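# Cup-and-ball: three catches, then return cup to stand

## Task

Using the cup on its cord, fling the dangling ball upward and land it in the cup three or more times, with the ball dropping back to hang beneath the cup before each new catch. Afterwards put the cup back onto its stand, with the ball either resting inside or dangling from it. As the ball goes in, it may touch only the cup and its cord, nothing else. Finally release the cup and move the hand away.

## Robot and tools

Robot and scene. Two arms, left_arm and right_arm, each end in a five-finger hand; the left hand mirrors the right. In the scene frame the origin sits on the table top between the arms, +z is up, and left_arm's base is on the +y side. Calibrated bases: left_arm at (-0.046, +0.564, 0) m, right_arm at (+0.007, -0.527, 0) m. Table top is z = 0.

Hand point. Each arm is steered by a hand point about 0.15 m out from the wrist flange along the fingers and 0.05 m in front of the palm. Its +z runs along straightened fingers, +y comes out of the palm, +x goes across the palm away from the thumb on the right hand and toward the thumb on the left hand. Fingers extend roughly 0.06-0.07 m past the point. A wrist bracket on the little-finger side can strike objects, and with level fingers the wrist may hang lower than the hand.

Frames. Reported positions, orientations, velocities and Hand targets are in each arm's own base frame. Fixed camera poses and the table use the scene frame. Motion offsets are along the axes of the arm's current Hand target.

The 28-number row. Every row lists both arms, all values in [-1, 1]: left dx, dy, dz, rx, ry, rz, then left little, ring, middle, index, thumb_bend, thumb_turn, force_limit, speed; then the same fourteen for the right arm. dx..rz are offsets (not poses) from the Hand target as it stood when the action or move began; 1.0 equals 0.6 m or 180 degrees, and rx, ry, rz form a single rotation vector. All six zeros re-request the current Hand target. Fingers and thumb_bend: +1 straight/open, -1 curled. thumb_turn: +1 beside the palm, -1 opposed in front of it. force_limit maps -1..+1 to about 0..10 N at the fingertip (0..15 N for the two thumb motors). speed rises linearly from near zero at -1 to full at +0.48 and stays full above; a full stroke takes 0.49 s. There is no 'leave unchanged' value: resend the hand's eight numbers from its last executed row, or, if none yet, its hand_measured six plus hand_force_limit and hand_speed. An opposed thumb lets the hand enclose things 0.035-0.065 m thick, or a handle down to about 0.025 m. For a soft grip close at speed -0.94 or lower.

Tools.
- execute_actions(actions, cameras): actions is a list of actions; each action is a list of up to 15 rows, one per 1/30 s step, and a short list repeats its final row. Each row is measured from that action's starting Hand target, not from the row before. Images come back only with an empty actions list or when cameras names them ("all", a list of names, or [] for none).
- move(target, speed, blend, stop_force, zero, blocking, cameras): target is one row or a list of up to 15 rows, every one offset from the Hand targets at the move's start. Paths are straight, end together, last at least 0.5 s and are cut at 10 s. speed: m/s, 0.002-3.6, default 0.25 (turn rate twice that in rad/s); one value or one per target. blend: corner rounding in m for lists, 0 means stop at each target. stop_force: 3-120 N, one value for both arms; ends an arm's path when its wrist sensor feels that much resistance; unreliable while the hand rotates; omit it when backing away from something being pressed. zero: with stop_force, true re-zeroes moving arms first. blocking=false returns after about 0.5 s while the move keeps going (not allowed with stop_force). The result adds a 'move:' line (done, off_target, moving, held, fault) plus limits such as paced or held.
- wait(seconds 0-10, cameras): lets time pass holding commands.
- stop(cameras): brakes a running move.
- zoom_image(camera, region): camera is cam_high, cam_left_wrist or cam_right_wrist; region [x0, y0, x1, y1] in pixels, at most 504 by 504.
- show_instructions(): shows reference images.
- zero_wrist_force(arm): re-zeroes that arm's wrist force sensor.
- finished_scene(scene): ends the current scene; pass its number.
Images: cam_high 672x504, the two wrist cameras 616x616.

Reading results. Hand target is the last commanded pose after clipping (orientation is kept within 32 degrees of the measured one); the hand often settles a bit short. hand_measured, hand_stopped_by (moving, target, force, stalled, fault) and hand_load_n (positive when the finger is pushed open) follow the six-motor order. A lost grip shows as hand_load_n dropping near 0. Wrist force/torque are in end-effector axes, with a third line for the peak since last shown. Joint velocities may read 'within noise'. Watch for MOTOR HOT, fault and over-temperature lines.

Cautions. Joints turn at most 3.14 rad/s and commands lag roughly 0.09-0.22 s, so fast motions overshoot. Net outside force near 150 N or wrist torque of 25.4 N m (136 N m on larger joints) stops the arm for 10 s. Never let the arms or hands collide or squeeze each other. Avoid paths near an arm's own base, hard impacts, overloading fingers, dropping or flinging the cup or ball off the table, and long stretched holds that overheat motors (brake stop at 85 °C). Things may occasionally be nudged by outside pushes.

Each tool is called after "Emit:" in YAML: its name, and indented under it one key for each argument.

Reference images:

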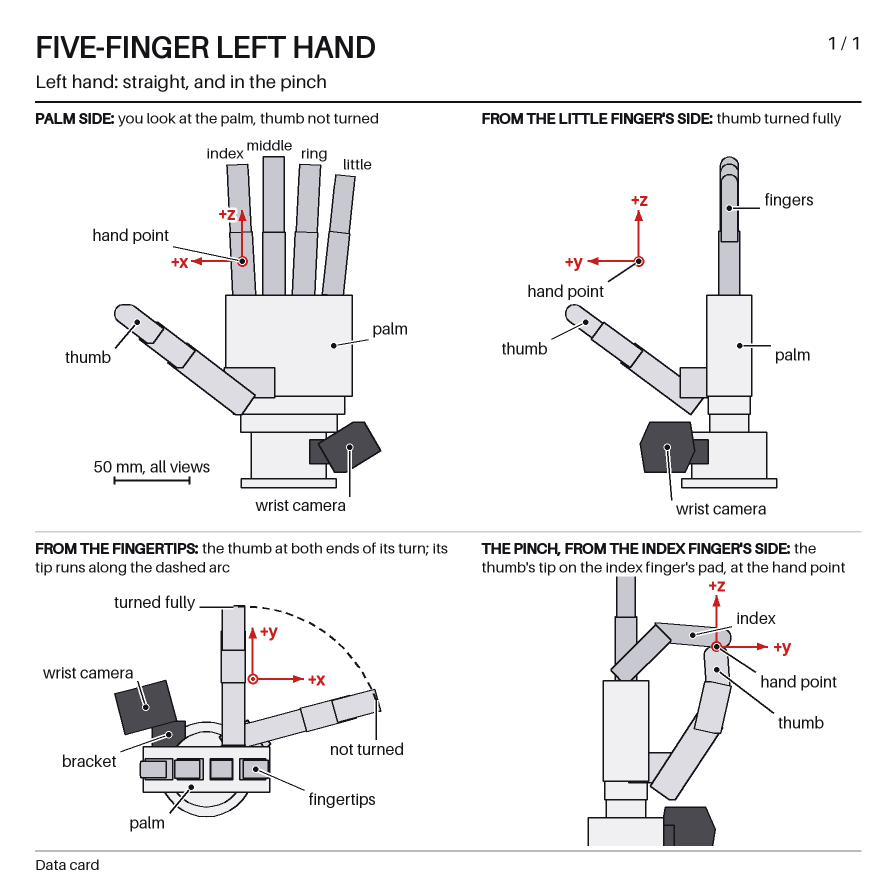

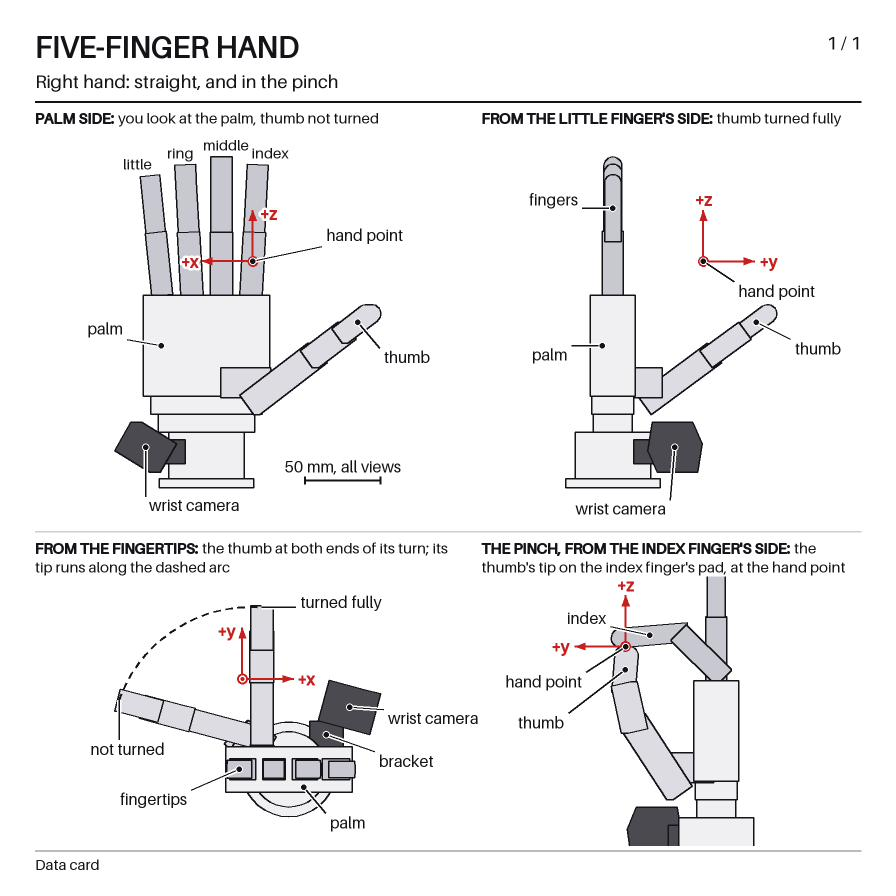

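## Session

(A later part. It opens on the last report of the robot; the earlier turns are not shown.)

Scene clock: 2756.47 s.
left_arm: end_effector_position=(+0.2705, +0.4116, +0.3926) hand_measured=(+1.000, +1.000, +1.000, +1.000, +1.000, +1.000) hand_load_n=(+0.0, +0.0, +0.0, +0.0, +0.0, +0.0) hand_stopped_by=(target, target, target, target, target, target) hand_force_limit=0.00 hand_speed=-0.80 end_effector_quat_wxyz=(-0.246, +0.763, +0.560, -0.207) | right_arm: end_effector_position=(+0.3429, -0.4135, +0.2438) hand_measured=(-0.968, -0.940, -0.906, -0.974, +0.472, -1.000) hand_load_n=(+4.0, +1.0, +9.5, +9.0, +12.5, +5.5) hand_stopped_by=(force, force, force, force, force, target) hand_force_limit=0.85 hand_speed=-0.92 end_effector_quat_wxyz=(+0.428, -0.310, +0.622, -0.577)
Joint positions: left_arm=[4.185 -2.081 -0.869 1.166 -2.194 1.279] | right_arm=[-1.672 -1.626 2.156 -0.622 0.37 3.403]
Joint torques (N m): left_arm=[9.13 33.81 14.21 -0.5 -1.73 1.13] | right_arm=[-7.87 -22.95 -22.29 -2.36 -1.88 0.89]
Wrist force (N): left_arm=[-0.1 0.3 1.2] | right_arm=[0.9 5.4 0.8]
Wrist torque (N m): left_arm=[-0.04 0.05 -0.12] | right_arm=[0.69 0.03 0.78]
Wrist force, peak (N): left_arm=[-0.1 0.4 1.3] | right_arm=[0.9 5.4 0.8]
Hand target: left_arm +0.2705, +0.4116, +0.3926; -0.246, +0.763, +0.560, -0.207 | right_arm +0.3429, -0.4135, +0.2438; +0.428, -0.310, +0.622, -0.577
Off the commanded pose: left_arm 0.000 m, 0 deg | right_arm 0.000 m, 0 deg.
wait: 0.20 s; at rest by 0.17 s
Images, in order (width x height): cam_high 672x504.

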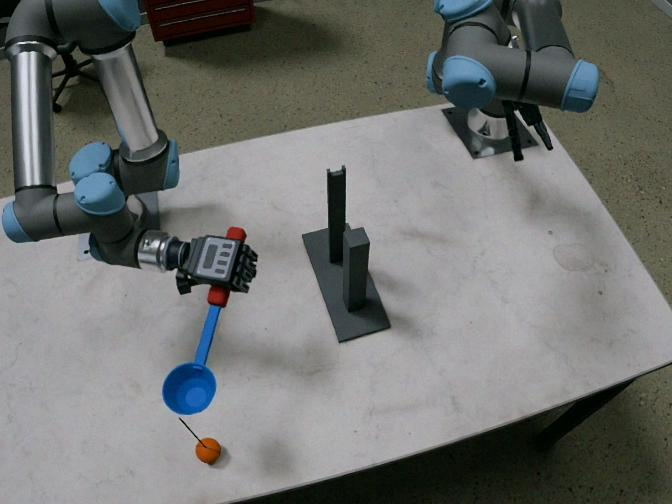

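Emit:
move:
  target: [0,0,0,0,0,0,1,1,1,1,1,1,0,-0.8,-0.0663,-0.3736,0.0129,0,0,0,-1,-1,-0.99,-1,-1,-1,0.85,-0.92]
  speed: 0.1335

Emit:
execute_actions:
  actions:
    - [[0,0,0,0,0,0,1,1,1,1,1,1,0,-0.8,0,0,0,0,0,0,-1,-1,-0.99,-1,-1,-1,0.85,-0.92],[0,0,0,0,0,0,1,1,1,1,1,1,0,-0.8,0,0,0,0,0,0,-1,-1,-0.99,-1,-1,-1,0.85,-0.92],[0,0,0,0,0,0,1,1,1,1,1,1,0,-0.8,0,0.0001,0.0035,0,0,0,-1,-1,-0.99,-1,-1,-1,0.85,-0.92],[0,0,0,0,0,0,1,1,1,1,1,1,0,-0.8,0.0001,0.0003,0.0104,0,0,0,-1,-1,-0.99,-1,-1,-1,0.85,-0.92],[0,0,0,0,0,0,1,1,1,1,1,1,0,-0.8,0.0002,0.0007,0.0208,0,0,0,-1,-1,-0.99,-1,-1,-1,0.85,-0.92],[0,0,0,0,0,0,1,1,1,1,1,1,0,-0.8,0.0003,0.0011,0.0347,0,0,0,-1,-1,-0.99,-1,-1,-1,0.85,-0.92],[0,0,0,0,0,0,1,1,1,1,1,1,0,-0.8,0.0004,0.0016,0.0485,0,0,0,-1,-1,-0.99,-1,-1,-1,0.85,-0.92],[0,0,0,0,0,0,1,1,1,1,1,1,0,-0.8,0.0005,0.0020,0.0624,0,0,0,-1,-1,-0.99,-1,-1,-1,0.85,-0.92],[0,0,0,0,0,0,1,1,1,1,1,1,0,-0.8,0.0006,0.0025,0.0763,0,0,0,-1,-1,-0.99,-1,-1,-1,0.85,-0.92],[0,0,0,0,0,0,1,1,1,1,1,1,0,-0.8,0.0007,0.0029,0.0902,0,0,0,-1,-1,-0.99,-1,-1,-1,0.85,-0.92],[0,0,0,0,0,0,1,1,1,1,1,1,0,-0.8,0.0008,0.0033,0.1040,0,0,0,-1,-1,-0.99,-1,-1,-1,0.85,-0.92],[0,0,0,0,0,0,1,1,1,1,1,1,0,-0.8,0.0009,0.0038,0.1179,0,0,0,-1,-1,-0.99,-1,-1,-1,0.85,-0.92],[0,0,0,0,0,0,1,1,1,1,1,1,0,-0.8,0.0010,0.0042,0.1318,0,0,0,-1,-1,-0.99,-1,-1,-1,0.85,-0.92],[0,0,0,0,0,0,1,1,1,1,1,1,0,-0.8,0.0011,0.0047,0.1456,0,0,0,-1,-1,-0.99,-1,-1,-1,0.85,-0.92],[0,0,0,0,0,0,1,1,1,1,1,1,0,-0.8,0.0012,0.0051,0.1595,0,0,0,-1,-1,-0.99,-1,-1,-1,0.85,-0.92]]
    - [[0,0,0,0,0,0,1,1,1,1,1,1,0,-0.8,0,0.0002,0.0049,0,0,0,-1,-1,-0.99,-1,-1,-1,0.85,-0.92],[0,0,0,0,0,0,1,1,1,1,1,1,0,-0.8,0,0,0.0007,0,0,0,-1,-1,-0.99,-1,-1,-1,0.85,-0.92],[0,0,0,0,0,0,1,1,1,1,1,1,0,-0.8,-0.0001,-0.0004,-0.0125,0,0,0,-1,-1,-0.99,-1,-1,-1,0.85,-0.92],[0,0,0,0,0,0,1,1,1,1,1,1,0,-0.8,-0.0003,-0.0011,-0.0347,0,0,0,-1,-1,-0.99,-1,-1,-1,0.85,-0.92],[0,0,0,0,0,0,1,1,1,1,1,1,0,-0.8,-0.0004,-0.0018,-0.0569,0,0,0,-1,-1,-0.99,-1,-1,-1,0.85,-0.92],[0,0,0,0,0,0,1,1,1,1,1,1,0,-0.8,-0.0006,-0.0025,-0.0791,0,0,0,-1,-1,-0.99,-1,-1,-1,0.85,-0.92],[0,0,0,0,0,0,1,1,1,1,1,1,0,-0.8,-0.0008,-0.0033,-0.1012,0,0,0,-1,-1,-0.99,-1,-1,-1,0.85,-0.92],[0,0,0,0,0,0,1,1,1,1,1,1,0,-0.8,-0.0010,-0.0040,-0.1234,0,0,0,-1,-1,-0.99,-1,-1,-1,0.85,-0.92],[0,0,0,0,0,0,1,1,1,1,1,1,0,-0.8,-0.0011,-0.0047,-0.1456,0,0,0,-1,-1,-0.99,-1,-1,-1,0.85,-0.92],[0,0,0,0,0,0,1,1,1,1,1,1,0,-0.8,-0.0013,-0.0054,-0.1678,0,0,0,-1,-1,-0.99,-1,-1,-1,0.85,-0.92],[0,0,0,0,0,0,1,1,1,1,1,1,0,-0.8,-0.0015,-0.0061,-0.1900,0,0,0,-1,-1,-0.99,-1,-1,-1,0.85,-0.92],[0,0,0,0,0,0,1,1,1,1,1,1,0,-0.8,-0.0016,-0.0068,-0.2122,0,0,0,-1,-1,-0.99,-1,-1,-1,0.85,-0.92],[0,0,0,0,0,0,1,1,1,1,1,1,0,-0.8,-0.0018,-0.0075,-0.2344,0,0,0,-1,-1,-0.99,-1,-1,-1,0.85,-0.92],[0,0,0,0,0,0,1,1,1,1,1,1,0,-0.8,-0.0019,-0.0078,-0.2441,0,0,0,-1,-1,-0.99,-1,-1,-1,0.85,-0.92],[0,0,0,0,0,0,1,1,1,1,1,1,0,-0.8,-0.0019,-0.0078,-0.2413,0,0,0,-1,-1,-0.99,-1,-1,-1,0.85,-0.92]]
    - [[0,0,0,0,0,0,1,1,1,1,1,1,0,-0.8,0.0001,0.0005,0.0153,0,0,0,-1,-1,-0.99,-1,-1,-1,0.85,-0.92],[0,0,0,0,0,0,1,1,1,1,1,1,0,-0.8,0.0003,0.0014,0.0430,0,0,0,-1,-1,-0.99,-1,-1,-1,0.85,-0.92],[0,0,0,0,0,0,1,1,1,1,1,1,0,-0.8,0.0005,0.0023,0.0707,0,0,0,-1,-1,-0.99,-1,-1,-1,0.85,-0.92],[0,0,0,0,0,0,1,1,1,1,1,1,0,-0.8,0.0008,0.0032,0.0985,0,0,0,-1,-1,-0.99,-1,-1,-1,0.85,-0.92],[0,0,0,0,0,0,1,1,1,1,1,1,0,-0.8,0.0010,0.0041,0.1262,0,0,0,-1,-1,-0.99,-1,-1,-1,0.85,-0.92],[0,0,0,0,0,0,1,1,1,1,1,1,0,-0.8,0.0012,0.0049,0.1539,0,0,0,-1,-1,-0.99,-1,-1,-1,0.85,-0.92],[0,0,0,0,0,0,1,1,1,1,1,1,0,-0.8,0.0014,0.0058,0.1817,0,0,0,-1,-1,-0.99,-1,-1,-1,0.85,-0.92],[0,0,0,0,0,0,1,1,1,1,1,1,0,-0.8,0.0016,0.0067,0.2094,0,0,0,-1,-1,-0.99,-1,-1,-1,0.85,-0.92],[0,0,0,0,0,0,1,1,1,1,1,1,0,-0.8,0.0018,0.0076,0.2372,0,0,0,-1,-1,-0.99,-1,-1,-1,0.85,-0.92],[0,0,0,0,0,0,1,1,1,1,1,1,0,-0.8,0.0020,0.0085,0.2649,0,0,0,-1,-1,-0.99,-1,-1,-1,0.85,-0.92],[0,0,0,0,0,0,1,1,1,1,1,1,0,-0.8,0.0023,0.0094,0.2926,0,0,0,-1,-1,-0.99,-1,-1,-1,0.85,-0.92],[0,0,0,0,0,0,1,1,1,1,1,1,0,-0.8,0.0025,0.0103,0.3204,0,0,0,-1,-1,-0.99,-1,-1,-1,0.85,-0.92],[0,0,0,0,0,0,1,1,1,1,1,1,0,-0.8,0.0027,0.0112,0.3481,0,0,0,-1,-1,-0.99,-1,-1,-1,0.85,-0.92],[0,0,0,0,0,0,1,1,1,1,1,1,0,-0.8,0.0028,0.0116,0.3620,0,0,0,-1,-1,-0.99,-1,-1,-1,0.85,-0.92],[0,0,0,0,0,0,1,1,1,1,1,1,0,-0.8,0.0028,0.0116,0.3620,0,0,0,-1,-1,-0.99,-1,-1,-1,0.85,-0.92]]
    - [[0,0,0,0,0,0,1,1,1,1,1,1,0,-0.8,-0.0001,-0.0004,-0.0139,0,0,0,-1,-1,-0.99,-1,-1,-1,0.85,-0.92],[0,0,0,0,0,0,1,1,1,1,1,1,0,-0.8,-0.0003,-0.0013,-0.0416,0,0,0,-1,-1,-0.99,-1,-1,-1,0.85,-0.92],[0,0,0,0,0,0,1,1,1,1,1,1,0,-0.8,-0.0005,-0.0021,-0.0638,0,0,0,-1,-1,-0.99,-1,-1,-1,0.85,-0.92],[0,0,0,0,0,0,1,1,1,1,1,1,0,-0.8,-0.0006,-0.0026,-0.0804,0,0,0,-1,-1,-0.99,-1,-1,-1,0.85,-0.92],[0,0,0,0,0,0,1,1,1,1,1,1,0,-0.8,0.0031,-0.0036,-0.0915,0,0,0,-1,-1,-0.99,-1,-1,-1,0.85,-0.92],[0,0,0,0,0,0,1,1,1,1,1,1,0,-0.8,0.0106,-0.0051,-0.0971,0,0,0,-1,-1,-0.99,-1,-1,-1,0.85,-0.92],[0,0,0,0,0,0,1,1,1,1,1,1,0,-0.8,0.0218,-0.0072,-0.0999,0,0,0,-1,-1,-0.99,-1,-1,-1,0.85,-0.92],[0,0,0,0,0,0,1,1,1,1,1,1,0,-0.8,0.0349,-0.0098,-0.1043,0,0,0,-1,-1,-0.99,-1,-1,-1,0.85,-0.92],[0,0,0,0,0,0,1,1,1,1,1,1,0,-0.8,0.0480,-0.0122,-0.1104,0,0,0,-1,-1,-0.99,-1,-1,-1,0.85,-0.92],[0,0,0,0,0,0,1,1,1,1,1,1,0,-0.8,0.0610,-0.0149,-0.1183,0,0,0,-1,-1,-0.99,-1,-1,-1,0.85,-0.92],[0,0,0,0,0,0,1,1,1,1,1,1,0,-0.8,0.0751,-0.0120,-0.1279,0,0,0,-1,-1,-0.99,-1,-1,-1,0.85,-0.92],[0,0,0,0,0,0,1,1,1,1,1,1,0,-0.8,0.0864,-0.0032,-0.1394,0,0,0,-1,-1,-0.99,-1,-1,-1,0.85,-0.92],[0,0,0,0,0,0,1,1,1,1,1,1,0,-0.8,0.0947,0.0118,-0.1527,0,0,0,-1,-1,-0.99,-1,-1,-1,0.85,-0.92],[0,0,0,0,0,0,1,1,1,1,1,1,0,-0.8,0.0985,0.0332,-0.1679,0,0,0,-1,-1,-0.99,-1,-1,-1,0.85,-0.92],[0,0,0,0,0,0,1,1,1,1,1,1,0,-0.8,0.1033,0.0600,-0.1843,0,0,0,-1,-1,-0.99,-1,-1,-1,0.85,-0.92]]
    - [[0,0,0,0,0,0,1,1,1,1,1,1,0,-0.8,0.0052,0.0295,-0.0165,0,0,0,-1,-1,-0.99,-1,-1,-1,0.85,-0.92],[0,0,0,0,0,0,1,1,1,1,1,1,0,-0.8,0.0100,0.0564,-0.0325,0,0,0,-1,-1,-0.99,-1,-1,-1,0.85,-0.92],[0,0,0,0,0,0,1,1,1,1,1,1,0,-0.8,0.0142,0.0800,-0.0472,0,0,0,-1,-1,-0.99,-1,-1,-1,0.85,-0.92],[0,0,0,0,0,0,1,1,1,1,1,1,0,-0.8,0.0177,0.1003,-0.0601,0,0,0,-1,-1,-0.99,-1,-1,-1,0.85,-0.92],[0,0,0,0,0,0,1,1,1,1,1,1,0,-0.8,0.0207,0.1174,-0.0712,0,0,0,-1,-1,-0.99,-1,-1,-1,0.85,-0.92],[0,0,0,0,0,0,1,1,1,1,1,1,0,-0.8,0.0232,0.1314,-0.0800,0,0,0,-1,-1,-0.99,-1,-1,-1,0.85,-0.92],[0,0,0,0,0,0,1,1,1,1,1,1,0,-0.8,0.0251,0.1421,-0.0871,0,0,0,-1,-1,-0.99,-1,-1,-1,0.85,-0.92],[0,0,0,0,0,0,1,1,1,1,1,1,0,-0.8,0.0264,0.1496,-0.0924,0,0,0,-1,-1,-0.99,-1,-1,-1,0.85,-0.92],[0,0,0,0,0,0,1,1,1,1,1,1,0,-0.8,0.0271,0.1539,-0.0958,0,0,0,-1,-1,-0.99,-1,-1,-1,0.85,-0.92],[0,0,0,0,0,0,1,1,1,1,1,1,0,-0.8,0.0274,0.1554,-0.0976,0,0,0,-1,-1,-0.99,-1,-1,-1,0.85,-0.92]]
  cameras: ["cam_high","cam_left_wrist"]

Emit:
wait:
  seconds: 0.1
  cameras: ["cam_high","cam_left_wrist"]

Emit:
wait:
  seconds: 0.3
  cameras: ["cam_high","cam_left_wrist"]

Scene clock: 2788.23 s.
left_arm: end_effector_position=(+0.2705, +0.4116, +0.3926) hand_measured=(+1.000, +1.000, +1.000, +1.000, +1.000, +1.000) hand_load_n=(+0.0, +0.0, +0.0, +0.0, +0.0, +0.0) hand_stopped_by=(target, target, target, target, target, target) hand_force_limit=0.00 hand_speed=-0.80 end_effector_quat_wxyz=(-0.246, +0.763, +0.560, -0.207) | right_arm: end_effector_position=(+0.3430, -0.4136, +0.4714) hand_measured=(-0.968, -0.940, -0.906, -0.974, +0.472, -1.000) hand_load_n=(+4.5, +1.0, +9.5, +9.0, +12.5, +5.5) hand_stopped_by=(force, force, force, force, force, target) hand_force_limit=0.85 hand_speed=-0.92 end_effector_quat_wxyz=(+0.428, -0.310, +0.622, -0.577)
Joint positions: left_arm=[4.185 -2.081 -0.869 1.166 -2.194 1.279] | right_arm=[-1.672 -1.75 1.659 -0.001 0.371 3.402]
Joint torques (N m): left_arm=[8.93 34.34 14.03 -0.5 -1.73 1.17] | right_arm=[6.05 -20.94 -26.81 -2.03 2.52 1.68]
Wrist force (N): left_arm=[-0.2 0.3 1.0] | right_arm=[0.8 4.7 0.6]
Wrist torque (N m): left_arm=[-0.02 0.06 -0.12] | right_arm=[0.63 0.05 0.81]
Wrist force, peak (N): left_arm=[-0.3 0.4 1.6] | right_arm=[1.2 6.7 0.6]
Hand target: left_arm +0.2705, +0.4116, +0.3926; -0.246, +0.763, +0.560, -0.207 | right_arm +0.3430, -0.4135, +0.4716; +0.428, -0.310, +0.622, -0.577
Off the commanded pose: left_arm 0.000 m, 0 deg | right_arm 0.000 m, 0 deg.
move: done

Scene clock: 2791.03 s.
left_arm: end_effector_position=(+0.2705, +0.4116, +0.3926) hand_measured=(+1.000, +1.000, +1.000, +1.000, +1.000, +1.000) hand_load_n=(+0.0, +0.0, +0.0, +0.0, +0.0, +0.0) hand_stopped_by=(target, target, target, target, target, target) hand_force_limit=0.00 hand_speed=-0.80 end_effector_quat_wxyz=(-0.246, +0.763, +0.560, -0.207) | right_arm: end_effector_position=(+0.3216, -0.4642, +0.3253) hand_measured=(-0.968, -0.940, -0.906, -0.974, +0.472, -1.000) hand_load_n=(+3.5, +2.0, +9.5, +9.0, +13.0, +7.0) hand_stopped_by=(force, force, force, force, force, target) hand_force_limit=0.85 hand_speed=-0.92 end_effector_quat_wxyz=(+0.428, -0.310, +0.622, -0.577)
Joint positions: left_arm=[4.185 -2.081 -0.869 1.166 -2.194 1.279] | right_arm=[-1.715 -1.602 1.906 -0.407 0.328 3.415]
Joint torques (N m): left_arm=[8.57 33.52 14.44 -0.44 -1.72 1.13] | right_arm=[-5.08 -7.96 -21.38 -2.46 -0.04 -0.87]
Wrist force (N): left_arm=[0.0 0.3 1.3] | right_arm=[0.8 4.5 0.7]
Wrist torque (N m): left_arm=[-0.04 0.04 -0.12] | right_arm=[0.61 0.04 0.78]
Wrist force, peak (N): left_arm=[-0.3 0.4 1.5] | right_arm=[1.4 5.5 11.1]
Hand target: left_arm +0.2705, +0.4116, +0.3926; -0.246, +0.763, +0.560, -0.207 | right_arm +0.3215, -0.4643, +0.3252; +0.428, -0.310, +0.622, -0.577
Off the commanded pose: left_arm 0.000 m, 0 deg | right_arm 0.000 m, 0 deg.
Step readings (end_effector_position of left_arm | right_arm):
0: (+0.2705, +0.4116, +0.3926) | (+0.3430, -0.4136, +0.4714)
1: (+0.2705, +0.4116, +0.3926) | (+0.3430, -0.4136, +0.4714)
2: (+0.2705, +0.4116, +0.3926) | (+0.3430, -0.4136, +0.4714)
4: (+0.2705, +0.4116, +0.3926) | (+0.3438, -0.4139, +0.4716)
8: (+0.2705, +0.4116, +0.3926) | (+0.3600, -0.4216, +0.4713)
15: (+0.2705, +0.4116, +0.3926) | (+0.4130, -0.4479, +0.4707)
16: (+0.2705, +0.4116, +0.3926) | (+0.4218, -0.4524, +0.4708)
17: (+0.2705, +0.4116, +0.3926) | (+0.4275, -0.4555, +0.4708)
19: (+0.2705, +0.4116, +0.3926) | (+0.4291, -0.4572, +0.4713)
23: (+0.2705, +0.4116, +0.3926) | (+0.3907, -0.4368, +0.4712)
30: (+0.2705, +0.4116, +0.3926) | (+0.3115, -0.3958, +0.4706)
31: (+0.2705, +0.4116, +0.3926) | (+0.3046, -0.3925, +0.4706)
32: (+0.2705, +0.4116, +0.3926) | (+0.3023, -0.3918, +0.4708)
34: (+0.2705, +0.4116, +0.3926) | (+0.3179, -0.3994, +0.4712)
38: (+0.2705, +0.4116, +0.3926) | (+0.3747, -0.4231, +0.4683)
45: (+0.2705, +0.4116, +0.3926) | (+0.4803, -0.4787, +0.4683)
46: (+0.2705, +0.4116, +0.3926) | (+0.4910, -0.4854, +0.4689)
47: (+0.2705, +0.4116, +0.3926) | (+0.4927, -0.4878, +0.4699)
49: (+0.2705, +0.4116, +0.3926) | (+0.4775, -0.4822, +0.4716)
53: (+0.2705, +0.4116, +0.3926) | (+0.4378, -0.4692, +0.4714)
60: (+0.2705, +0.4116, +0.3926) | (+0.3869, -0.4983, +0.4516)
61: (+0.2705, +0.4116, +0.3926) | (+0.3799, -0.4956, +0.4390)
62: (+0.2705, +0.4116, +0.3926) | (+0.3732, -0.4916, +0.4236)
64: (+0.2705, +0.4116, +0.3926) | (+0.3577, -0.4808, +0.3861)
68: (+0.2705, +0.4116, +0.3926) | (+0.3325, -0.4677, +0.3385)
75: (+0.2705, +0.4116, +0.3926) | (+0.3211, -0.4640, +0.3249)
camera_calibration:
cam_left_wrist: T_world_to_cam=[[-0.641971, 0.517504, 0.565741, -0.255726], [0.734502, 0.626762, 0.260148, -0.56419], [-0.219957, 0.582545, -0.78247, 0.234956], [0, 0, 0, 1]] pos_world=[0.301911, 0.34908, 0.475293]
Images, in order (width x height): cam_high 672x504, cam_left_wrist 616x616.

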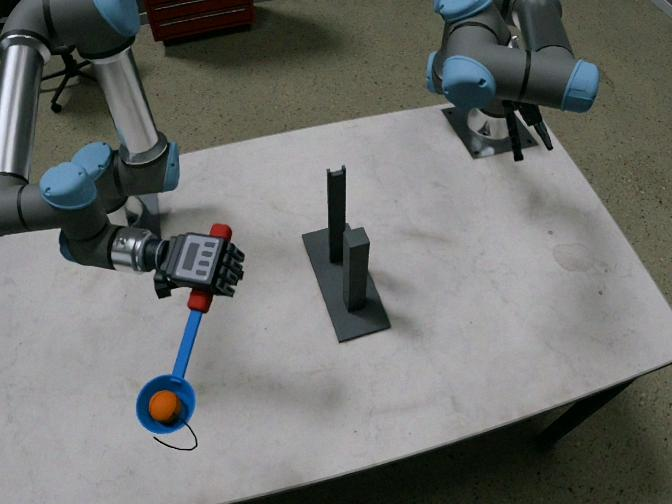

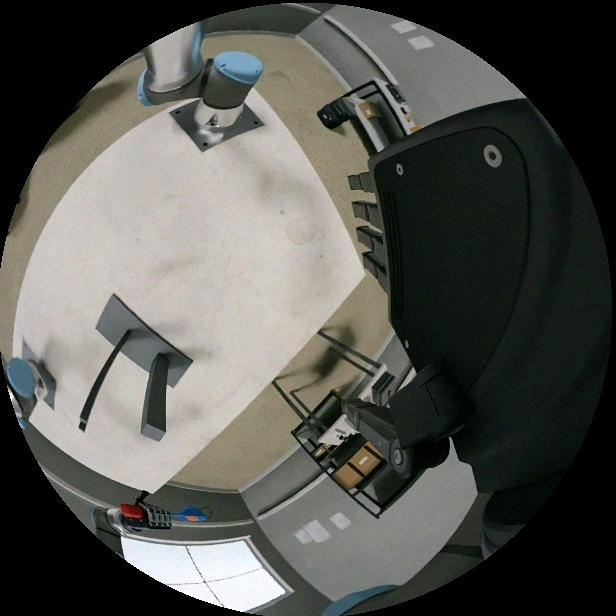

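Scene clock: 2791.13 s.
left_arm: end_effector_position=(+0.2705, +0.4116, +0.3926) hand_measured=(+1.000, +1.000, +1.000, +1.000, +1.000, +1.000) hand_load_n=(+0.0, +0.0, +0.0, +0.0, +0.0, +0.0) hand_stopped_by=(target, target, target, target, target, target) hand_force_limit=0.00 hand_speed=-0.80 end_effector_quat_wxyz=(-0.246, +0.763, +0.560, -0.207) | right_arm: end_effector_position=(+0.3216, -0.4643, +0.3252) hand_measured=(-0.968, -0.940, -0.906, -0.974, +0.472, -1.000) hand_load_n=(+3.5, +1.5, +9.5, +8.5, +13.0, +6.5) hand_stopped_by=(force, force, force, force, force, target) hand_force_limit=0.85 hand_speed=-0.92 end_effector_quat_wxyz=(+0.428, -0.310, +0.622, -0.577)
Joint positions: left_arm=[4.185 -2.081 -0.869 1.166 -2.194 1.279] | right_arm=[-1.715 -1.602 1.906 -0.407 0.328 3.415]
Joint torques (N m): left_arm=[8.99 33.75 14.69 -0.48 -1.68 1.27] | right_arm=[-5.73 -8.16 -19.22 -2.8 -1.01 0.41]
Wrist force (N): left_arm=[-0.3 0.5 1.4] | right_arm=[0.9 5.1 0.5]
Wrist torque (N m): left_arm=[-0.03 0.10 -0.13] | right_arm=[0.64 0.05 0.79]
Wrist force, peak (N): left_arm=[-0.2 0.3 1.5] | right_arm=[0.9 5.1 0.5]
Hand target: left_arm +0.2705, +0.4116, +0.3926; -0.246, +0.763, +0.560, -0.207 | right_arm +0.3215, -0.4643, +0.3252; +0.428, -0.310, +0.622, -0.577
Off the commanded pose: left_arm 0.000 m, 0 deg | right_arm 0.000 m, 0 deg.
wait: 0.10 s; no rest
camera_calibration:
cam_left_wrist: T_world_to_cam=[[-0.641971, 0.517504, 0.565741, -0.255726], [0.734502, 0.626762, 0.260148, -0.56419], [-0.219957, 0.582545, -0.78247, 0.234956], [0, 0, 0, 1]] pos_world=[0.301911, 0.34908, 0.475293]
Images, in order (width x height): cam_high 672x504, cam_left_wrist 616x616.

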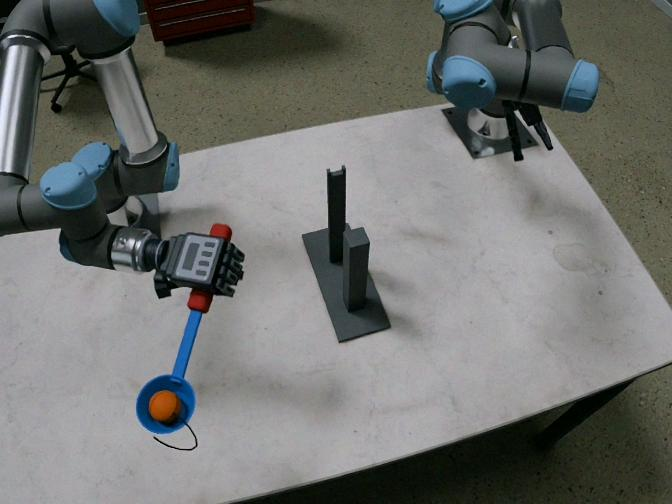

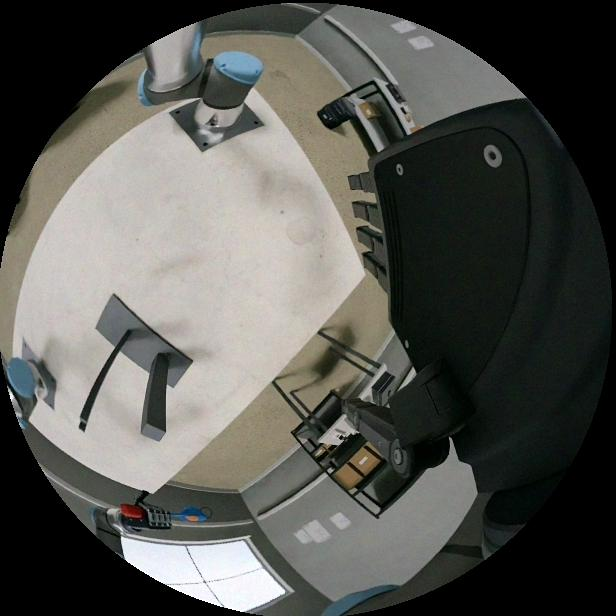

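Scene clock: 2791.43 s.
left_arm: end_effector_position=(+0.2705, +0.4116, +0.3926) hand_measured=(+1.000, +1.000, +1.000, +1.000, +1.000, +1.000) hand_load_n=(+0.0, +0.0, +0.0, +0.0, +0.0, +0.0) hand_stopped_by=(target, target, target, target, target, target) hand_force_limit=0.00 hand_speed=-0.80 end_effector_quat_wxyz=(-0.246, +0.763, +0.560, -0.207) | right_arm: end_effector_position=(+0.3215, -0.4643, +0.3252) hand_measured=(-0.968, -0.940, -0.906, -0.974, +0.472, -1.000) hand_load_n=(+3.5, +2.0, +9.5, +9.0, +13.5, +6.5) hand_stopped_by=(force, force, force, force, force, target) hand_force_limit=0.85 hand_speed=-0.92 end_effector_quat_wxyz=(+0.428, -0.310, +0.622, -0.577)
Joint positions: left_arm=[4.185 -2.081 -0.869 1.166 -2.194 1.279] | right_arm=[-1.715 -1.602 1.906 -0.407 0.328 3.415]
Joint torques (N m): left_arm=[9.27 33.9 14.66 -0.46 -1.76 1.12] | right_arm=[-7.01 -7.95 -15.88 -3.05 -1.93 1.58]
Wrist force (N): left_arm=[0.0 0.4 1.2] | right_arm=[0.6 3.8 0.5]
Wrist torque (N m): left_arm=[-0.02 0.05 -0.12] | right_arm=[0.61 0.05 0.79]
Wrist force, peak (N): left_arm=[-0.2 0.5 1.5] | right_arm=[0.6 5.2 0.7]
Hand target: left_arm +0.2705, +0.4116, +0.3926; -0.246, +0.763, +0.560, -0.207 | right_arm +0.3215, -0.4643, +0.3252; +0.428, -0.310, +0.622, -0.577
Off the commanded pose: left_arm 0.000 m, 0 deg | right_arm 0.000 m, 0 deg.
wait: 0.30 s; at rest by 0.17 s
camera_calibration:
cam_left_wrist: T_world_to_cam=[[-0.641971, 0.517504, 0.565741, -0.255726], [0.734502, 0.626762, 0.260148, -0.56419], [-0.219957, 0.582545, -0.78247, 0.234956], [0, 0, 0, 1]] pos_world=[0.301911, 0.34908, 0.475293]
Images, in order (width x height): cam_high 672x504, cam_left_wrist 616x616.

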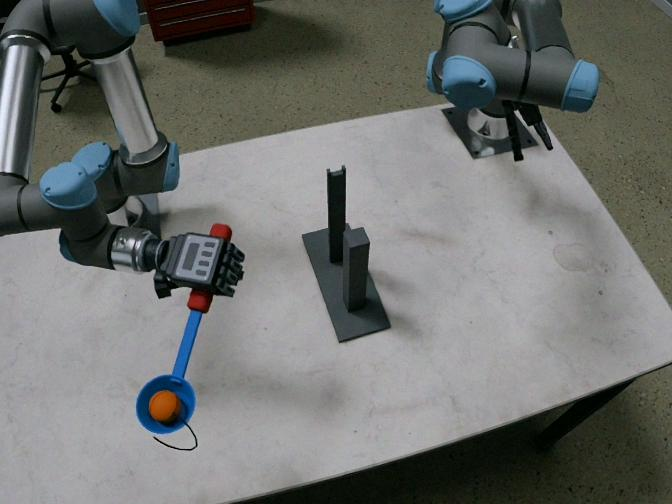

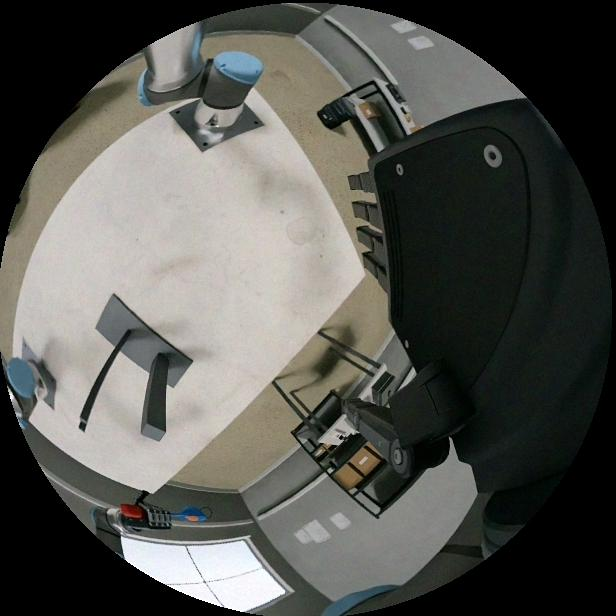

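Emit:
move:
  target:
    - [0,0,0,0,0,0,1,1,1,1,1,1,0,-0.8,-0.0363,-0.2045,0.0071,0,0,0,-1,-1,-0.99,-1,-1,-1,0.85,-0.92]
    - [0,0,0,0,0,0,1,1,1,1,1,1,0,-0.8,-0.6477,-0.0880,0.2230,-0.0320,-0.1456,0.0312,-1,-1,-0.99,-1,-1,-1,0.85,-0.92]
  speed: [0.15,0.18]
  cameras: ["cam_high","cam_left_wrist","cam_right_wrist"]

Scene clock: 2827.53 s.
left_arm: end_effector_position=(+0.2705, +0.4116, +0.3926) hand_measured=(+1.000, +1.000, +1.000, +1.000, +1.000, +1.000) hand_load_n=(+0.0, +0.0, +0.0, +0.0, +0.0, +0.0) hand_stopped_by=(target, target, target, target, target, target) hand_force_limit=0.00 hand_speed=-0.80 end_effector_quat_wxyz=(-0.246, +0.763, +0.560, -0.207) | right_arm: end_effector_position=(+0.6064, -0.1903, +0.4494) hand_measured=(-0.968, -0.940, -0.906, -0.974, +0.472, -1.000) hand_load_n=(+3.5, +2.0, +9.5, +9.0, +13.5, +6.5) hand_stopped_by=(force, force, force, force, force, target) hand_force_limit=0.85 hand_speed=-0.92 end_effector_quat_wxyz=(+0.569, -0.423, +0.551, -0.439)
Joint positions: left_arm=[4.185 -2.081 -0.869 1.166 -2.194 1.279] | right_arm=[-0.904 -1.556 1.547 -0.046 0.67 3.444]
Joint torques (N m): left_arm=[9.53 34.1 13.97 -0.55 -1.81 1.11] | right_arm=[7.07 -34.36 -19.71 -0.3 -2.2 -2.49]
Wrist force (N): left_arm=[-0.2 0.2 1.3] | right_arm=[0.7 4.2 0.4]
Wrist torque (N m): left_arm=[-0.06 0.08 -0.12] | right_arm=[0.63 0.05 0.71]
Wrist force, peak (N): left_arm=[-0.1 0.6 1.6] | right_arm=[1.1 6.7 0.9]
Hand target: left_arm +0.2705, +0.4116, +0.3926; -0.246, +0.763, +0.560, -0.207 | right_arm +0.6064, -0.1902, +0.4494; +0.569, -0.423, +0.551, -0.439
Off the commanded pose: left_arm 0.000 m, 0 deg | right_arm 0.000 m, 0 deg.
move: done
camera_calibration:
cam_left_wrist: T_world_to_cam=[[-0.641971, 0.517504, 0.565741, -0.255726], [0.734502, 0.626762, 0.260148, -0.56419], [-0.219957, 0.582545, -0.78247, 0.234956], [0, 0, 0, 1]] pos_world=[0.301911, 0.34908, 0.475293]
cam_right_wrist: T_world_to_cam=[[0.0345308, -0.00638785, -0.999383, 0.426143], [-0.48639, 0.873455, -0.0223888, 0.480286], [0.873059, 0.486863, 0.0270541, -0.331128], [0, 0, 0, 1]] pos_world=[0.507986, -0.255572, 0.445592]

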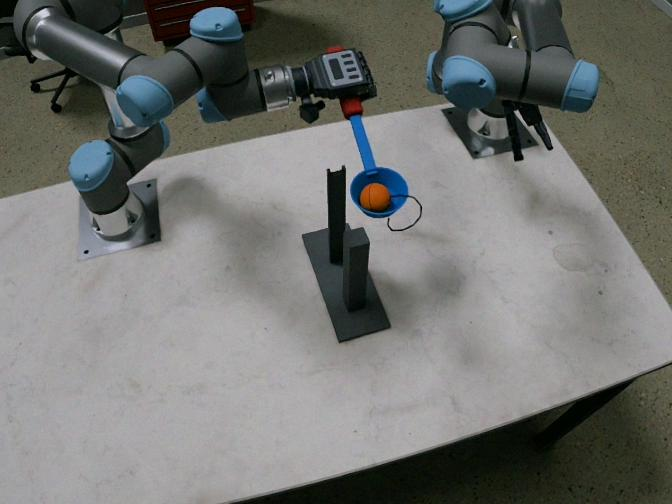

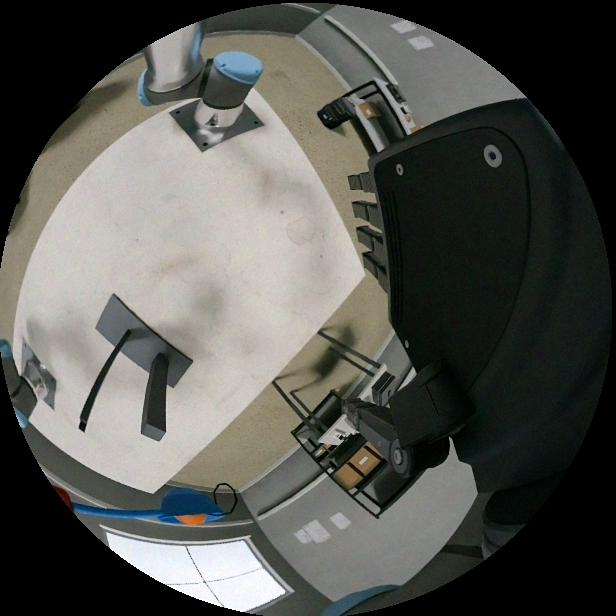

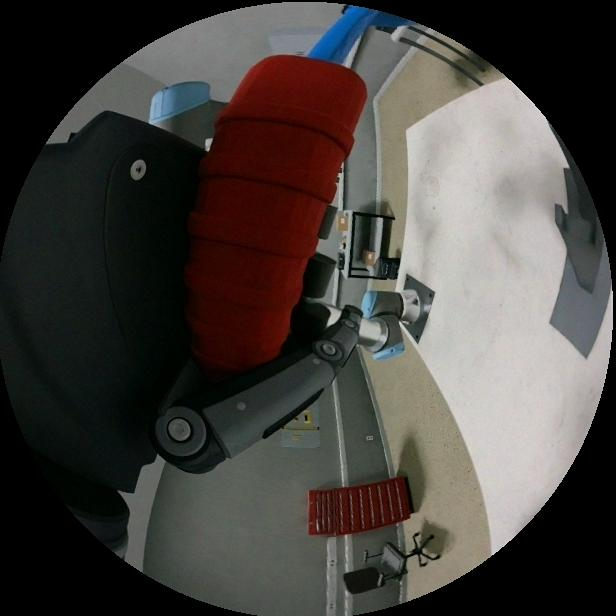

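Emit:
execute_actions:
  actions: []

Scene clock: 2841.10 s.
left_arm: end_effector_position=(+0.2705, +0.4116, +0.3926) hand_measured=(+1.000, +1.000, +1.000, +1.000, +1.000, +1.000) hand_load_n=(+0.0, +0.0, +0.0, +0.0, +0.0, +0.0) hand_stopped_by=(target, target, target, target, target, target) hand_force_limit=0.00 hand_speed=-0.80 end_effector_quat_wxyz=(-0.246, +0.763, +0.560, -0.207) | right_arm: end_effector_position=(+0.6064, -0.1902, +0.4494) hand_measured=(-0.968, -0.940, -0.906, -0.974, +0.472, -1.000) hand_load_n=(+3.5, +2.0, +9.5, +9.0, +13.5, +6.5) hand_stopped_by=(force, force, force, force, force, target) hand_force_limit=0.85 hand_speed=-0.92 end_effector_quat_wxyz=(+0.569, -0.423, +0.551, -0.439)
Joint positions: left_arm=[4.185 -2.081 -0.869 1.166 -2.194 1.279] | right_arm=[-0.904 -1.556 1.547 -0.046 0.67 3.444]
Joint velocities: within noise
Joint torques (N m): left_arm=[8.73 34.1 13.64 -0.46 -1.68 1.13] | right_arm=[8.59 -35.91 -17.72 -0.34 -1.9 -2.11]
Wrist force (N): left_arm=[0.0 0.3 1.3] | right_arm=[1.0 5.1 1.0]
Wrist torque (N m): left_arm=[-0.05 0.05 -0.11] | right_arm=[0.62 0.05 0.71]
Wrist force, peak (N): left_arm=[-0.1 0.4 1.6] | right_arm=[1.2 5.5 0.7]
Hand target: left_arm +0.2705, +0.4116, +0.3926; -0.246, +0.763, +0.560, -0.207 | right_arm +0.6064, -0.1902, +0.4494; +0.569, -0.423, +0.551, -0.439
Off the commanded pose: left_arm 0.000 m, 0 deg | right_arm 0.000 m, 0 deg.
camera_calibration:
cam_left_wrist: T_world_to_cam=[[-0.641971, 0.517504, 0.565741, -0.255726], [0.734502, 0.626762, 0.260148, -0.56419], [-0.219957, 0.582545, -0.78247, 0.234956], [0, 0, 0, 1]] pos_world=[0.301911, 0.34908, 0.475293]
cam_right_wrist: T_world_to_cam=[[0.0345804, -0.00646932, -0.999381, 0.426097], [-0.486507, 0.873387, -0.0224878, 0.480286], [0.872992, 0.486984, 0.0270547, -0.331113], [0, 0, 0, 1]] pos_world=[0.507987, -0.255472, 0.445592]

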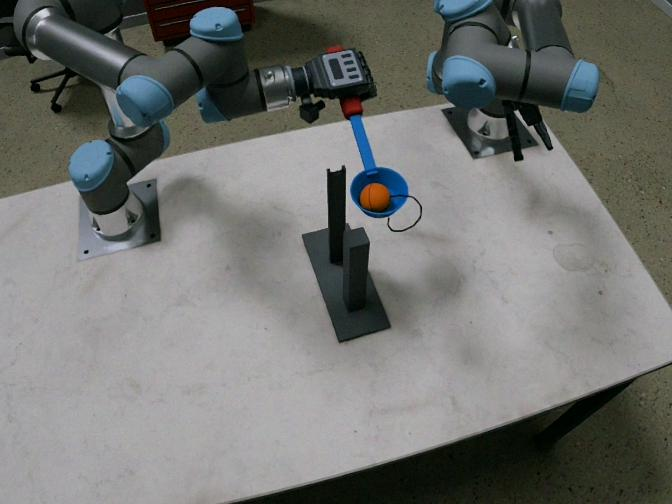

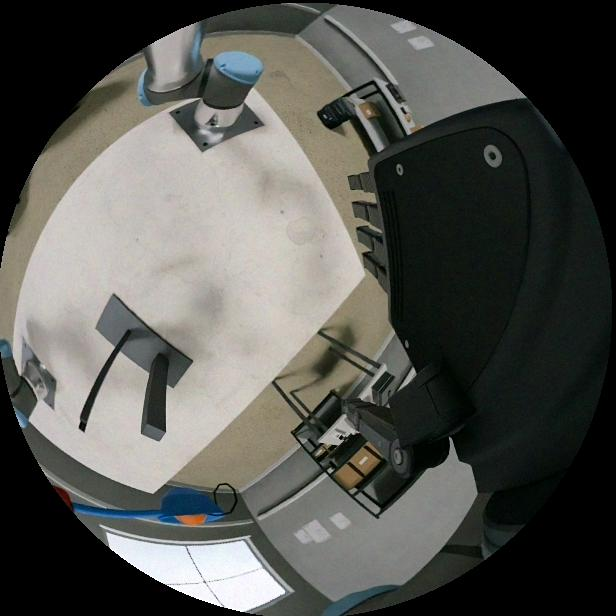

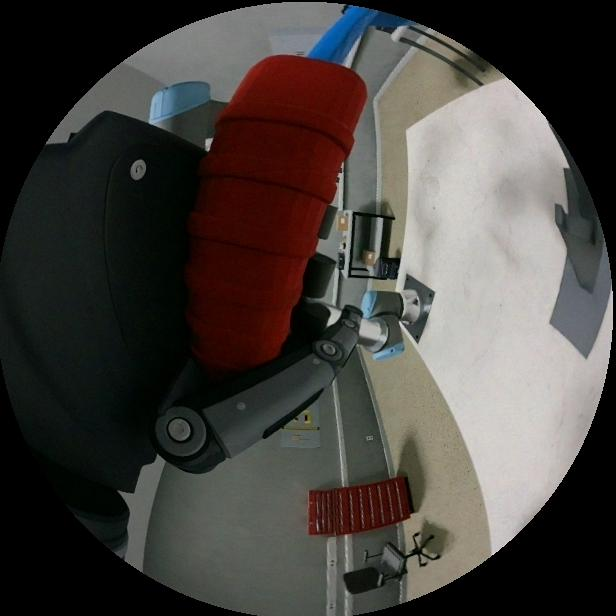

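Emit:
zoom_image:
  camera: "cam_high"
  region: [290, 40, 450, 160]

Emit:
zoom_image:
  camera: "cam_high"
  region: [290, 140, 450, 260]

Emit:
zoom_image:
  camera: "cam_left_wrist"
  region: [40, 380, 260, 545]

Scaled by 3.150 from the camera's 672x504 image, which has a finer 960x720 frame.

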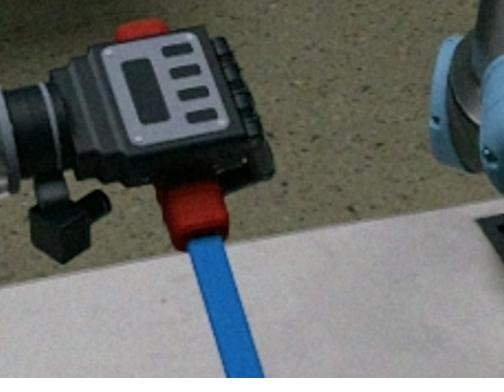

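Scaled by 3.150 from the camera's 672x504 image, which has a finer 960x720 frame.

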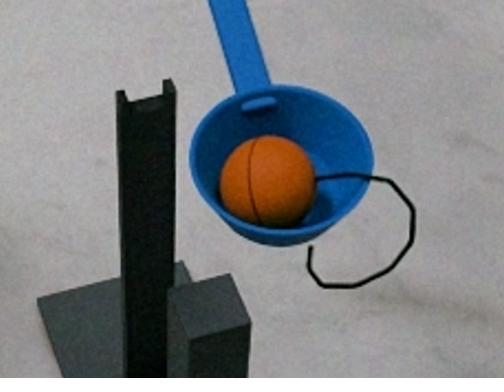

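Scaled by 2.291 from the camera's 616x616 image, which has a finer 880x880 frame.

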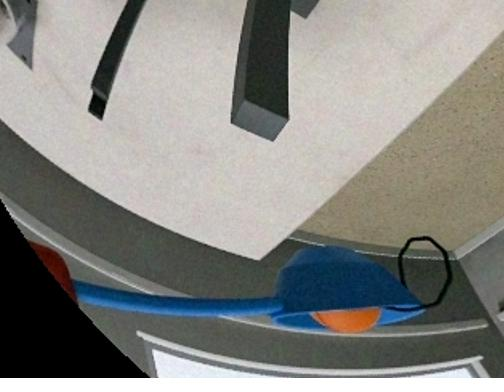

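Emit:
move:
  target: [0,0,0,0,0,0,1,1,1,1,1,1,0,-0.8,-0.0041,0.0847,-0.0735,-0.0064,-0.0241,0.0009,-1,-1,-0.99,-1,-1,-1,0.85,-0.92]
  speed: 0.08
  cameras: ["cam_high", "cam_left_wrist"]

Emit:
zoom_image:
  camera: "cam_high"
  region: [290, 80, 450, 200]

Emit:
zoom_image:
  camera: "cam_high"
  region: [290, 150, 450, 270]

Emit:
zoom_image:
  camera: "cam_left_wrist"
  region: [40, 380, 260, 545]

Scene clock: 2883.63 s.
left_arm: end_effector_position=(+0.2705, +0.4116, +0.3926) hand_measured=(+1.000, +1.000, +1.000, +1.000, +1.000, +1.000) hand_load_n=(+0.0, +0.0, +0.0, +0.5, +0.0, +0.0) hand_stopped_by=(target, target, target, target, target, target) hand_force_limit=0.00 hand_speed=-0.80 end_effector_quat_wxyz=(-0.246, +0.763, +0.560, -0.207) | right_arm: end_effector_position=(+0.5640, -0.1747, +0.3996) hand_measured=(-0.968, -0.940, -0.906, -0.974, +0.472, -1.000) hand_load_n=(+3.0, +2.0, +9.5, +9.0, +13.0, +7.0) hand_stopped_by=(force, force, force, force, force, target) hand_force_limit=0.85 hand_speed=-0.92 end_effector_quat_wxyz=(+0.586, -0.444, +0.534, -0.416)
Joint positions: left_arm=[4.185 -2.081 -0.869 1.166 -2.194 1.279] | right_arm=[-0.99 -1.625 1.743 -0.188 0.506 3.462]
Joint torques (N m): left_arm=[9.24 33.42 14.28 -0.48 -1.72 1.09] | right_arm=[7.47 -9.11 -27.09 -0.32 2.28 -1.41]
Wrist force (N): left_arm=[0.1 0.1 1.1] | right_arm=[1.1 4.3 1.0]
Wrist torque (N m): left_arm=[-0.06 0.03 -0.10] | right_arm=[0.66 -0.03 0.73]
Wrist force, peak (N): left_arm=[-0.1 0.7 1.6] | right_arm=[1.0 6.0 0.3]
Hand target: left_arm +0.2705, +0.4116, +0.3926; -0.246, +0.763, +0.560, -0.207 | right_arm +0.5640, -0.1747, +0.3995; +0.586, -0.444, +0.534, -0.416
Off the commanded pose: left_arm 0.000 m, 0 deg | right_arm 0.000 m, 0 deg.
move: done
camera_calibration:
cam_left_wrist: T_world_to_cam=[[-0.641971, 0.517504, 0.565741, -0.255726], [0.734502, 0.626762, 0.260148, -0.56419], [-0.219957, 0.582545, -0.78247, 0.234956], [0, 0, 0, 1]] pos_world=[0.301911, 0.34908, 0.475293]
Images, in order (width x height): cam_high 672x504, cam_left_wrist 616x616.

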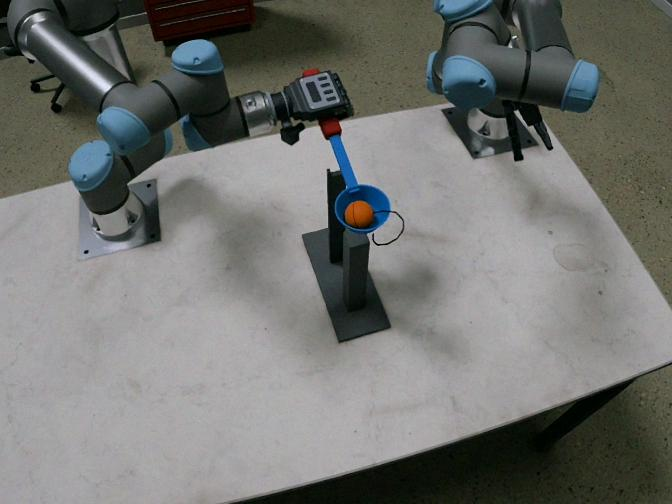

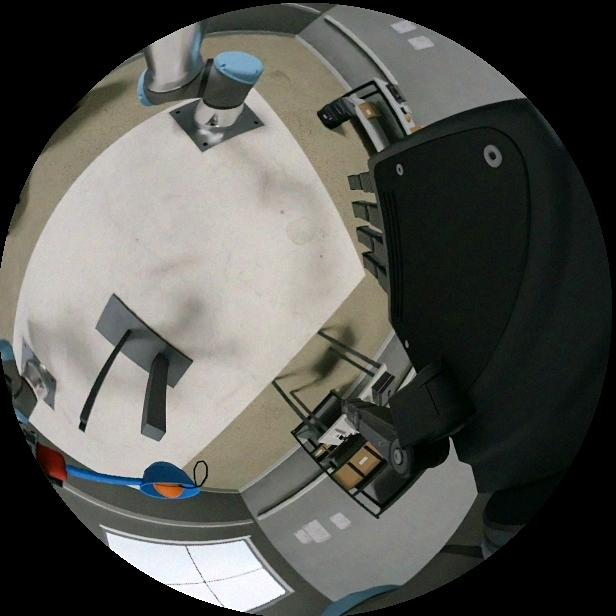

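Scaled by 3.150 from the camera's 672x504 image, which has a finer 960x720 frame.

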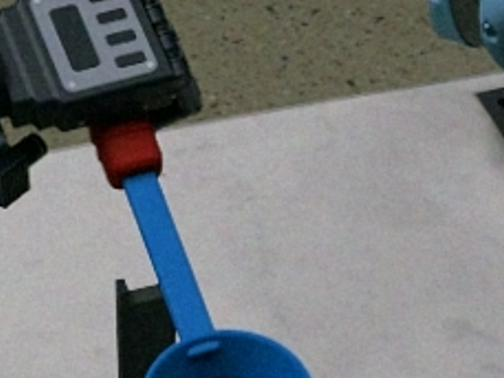

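Scaled by 3.150 from the camera's 672x504 image, which has a finer 960x720 frame.

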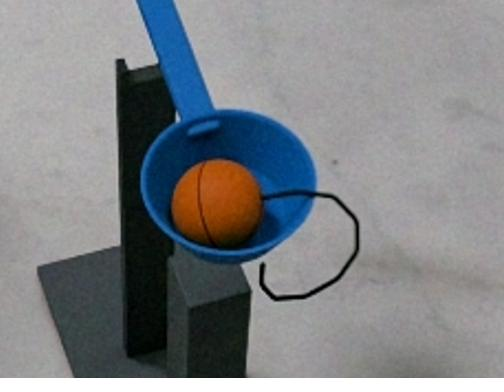

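Scaled by 2.291 from the camera's 616x616 image, which has a finer 880x880 frame.

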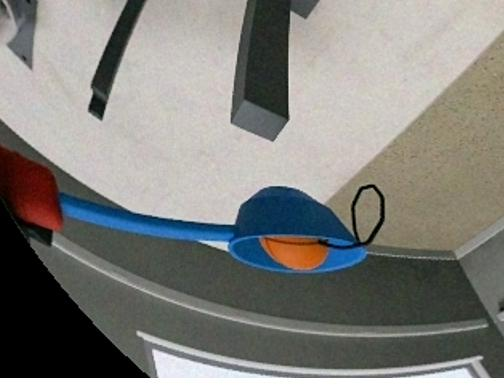

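Emit:
move:
  target: [0,0,0,0,0,0,1,1,1,1,1,1,0,-0.8,0.0166,0.0817,-0.0025,-0.0037,-0.0006,-0.0442,-1,-1,-0.99,-1,-1,-1,0.85,-0.92]
  speed: 0.08
  cameras: ["cam_high", "cam_left_wrist"]

Emit:
zoom_image:
  camera: "cam_high"
  region: [290, 80, 450, 200]

Emit:
zoom_image:
  camera: "cam_high"
  region: [290, 150, 450, 270]

Emit:
zoom_image:
  camera: "cam_left_wrist"
  region: [40, 360, 240, 510]

Scene clock: 2916.60 s.
left_arm: end_effector_position=(+0.2705, +0.4116, +0.3926) hand_measured=(+1.000, +1.000, +1.000, +1.000, +1.000, +1.000) hand_load_n=(+0.0, +0.0, +0.0, +0.0, +0.0, +0.0) hand_stopped_by=(target, target, target, target, target, target) hand_force_limit=0.00 hand_speed=-0.80 end_effector_quat_wxyz=(-0.246, +0.763, +0.560, -0.207) | right_arm: end_effector_position=(+0.5640, -0.1717, +0.3494) hand_measured=(-0.968, -0.940, -0.906, -0.974, +0.472, -1.000) hand_load_n=(+3.5, +2.0, +9.5, +9.0, +13.0, +7.0) hand_stopped_by=(force, force, force, force, force, target) hand_force_limit=0.85 hand_speed=-0.92 end_effector_quat_wxyz=(+0.554, -0.484, +0.504, -0.452)
Joint positions: left_arm=[4.185 -2.081 -0.869 1.166 -2.194 1.279] | right_arm=[-0.976 -1.616 1.842 -0.271 0.515 3.302]
Joint torques (N m): left_arm=[9.5 33.83 15.19 -0.48 -1.73 1.08] | right_arm=[-4.8 -22.89 -30.92 0.11 1.13 1.51]
Wrist force (N): left_arm=[-0.2 0.4 1.2] | right_arm=[0.4 3.8 0.7]
Wrist torque (N m): left_arm=[-0.01 0.07 -0.13] | right_arm=[0.59 0.06 0.69]
Wrist force, peak (N): left_arm=[-0.1 0.4 1.7] | right_arm=[0.7 5.8 0.6]
Hand target: left_arm +0.2705, +0.4116, +0.3926; -0.246, +0.763, +0.560, -0.207 | right_arm +0.5640, -0.1717, +0.3495; +0.554, -0.484, +0.504, -0.452
Off the commanded pose: left_arm 0.000 m, 0 deg | right_arm 0.000 m, 0 deg.
move: done
camera_calibration:
cam_left_wrist: T_world_to_cam=[[-0.641971, 0.517504, 0.565741, -0.255726], [0.734502, 0.626762, 0.260148, -0.56419], [-0.219957, 0.582545, -0.78247, 0.234956], [0, 0, 0, 1]] pos_world=[0.301911, 0.34908, 0.475293]
Images, in order (width x height): cam_high 672x504, cam_left_wrist 616x616.

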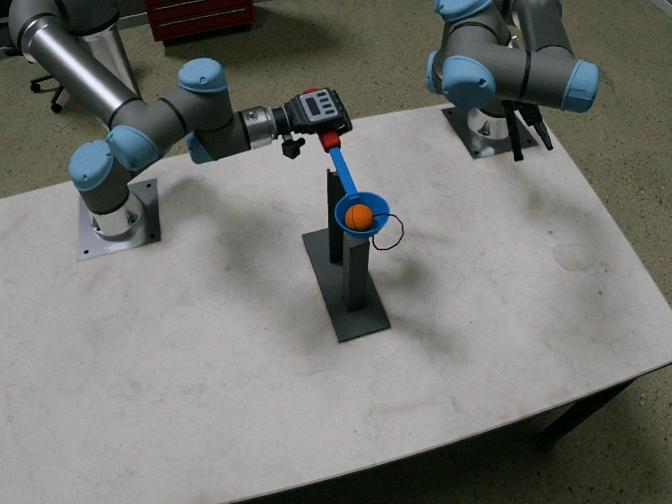

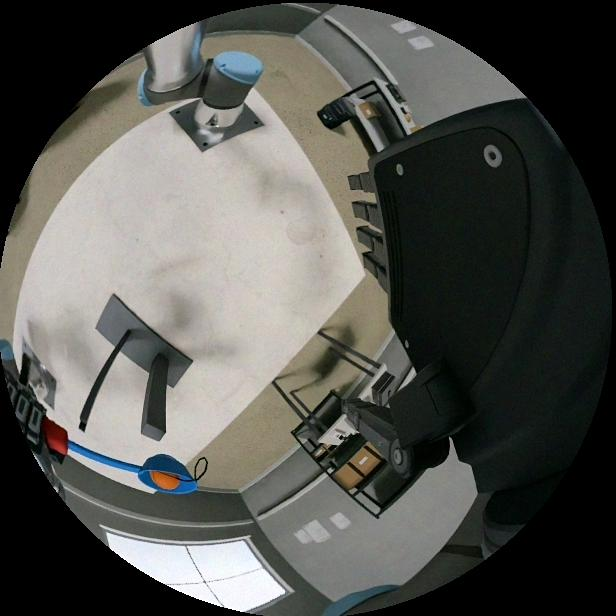

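Scaled by 3.150 from the camera's 672x504 image, which has a finer 960x720 frame.

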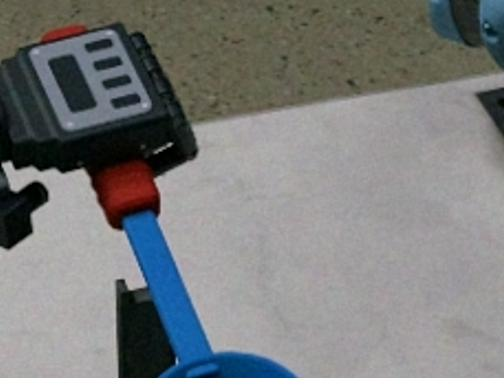

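Scaled by 3.150 from the camera's 672x504 image, which has a finer 960x720 frame.

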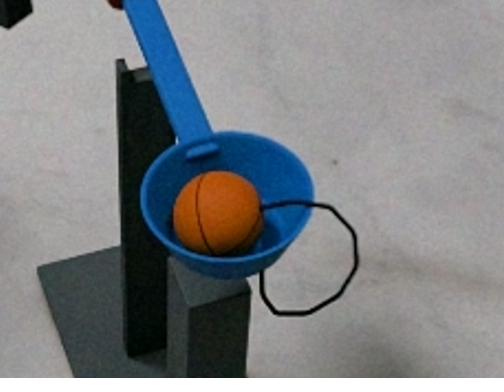

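Scaled by 2.520 from the camera's 616x616 image, which has a finer 880x880 frame.

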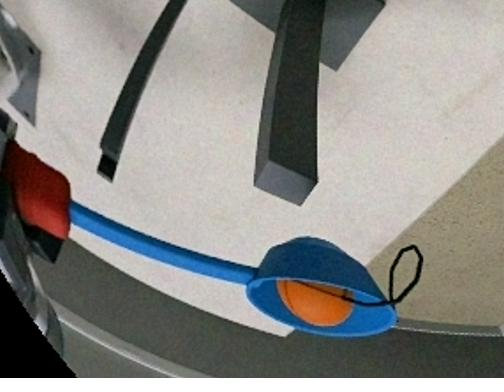

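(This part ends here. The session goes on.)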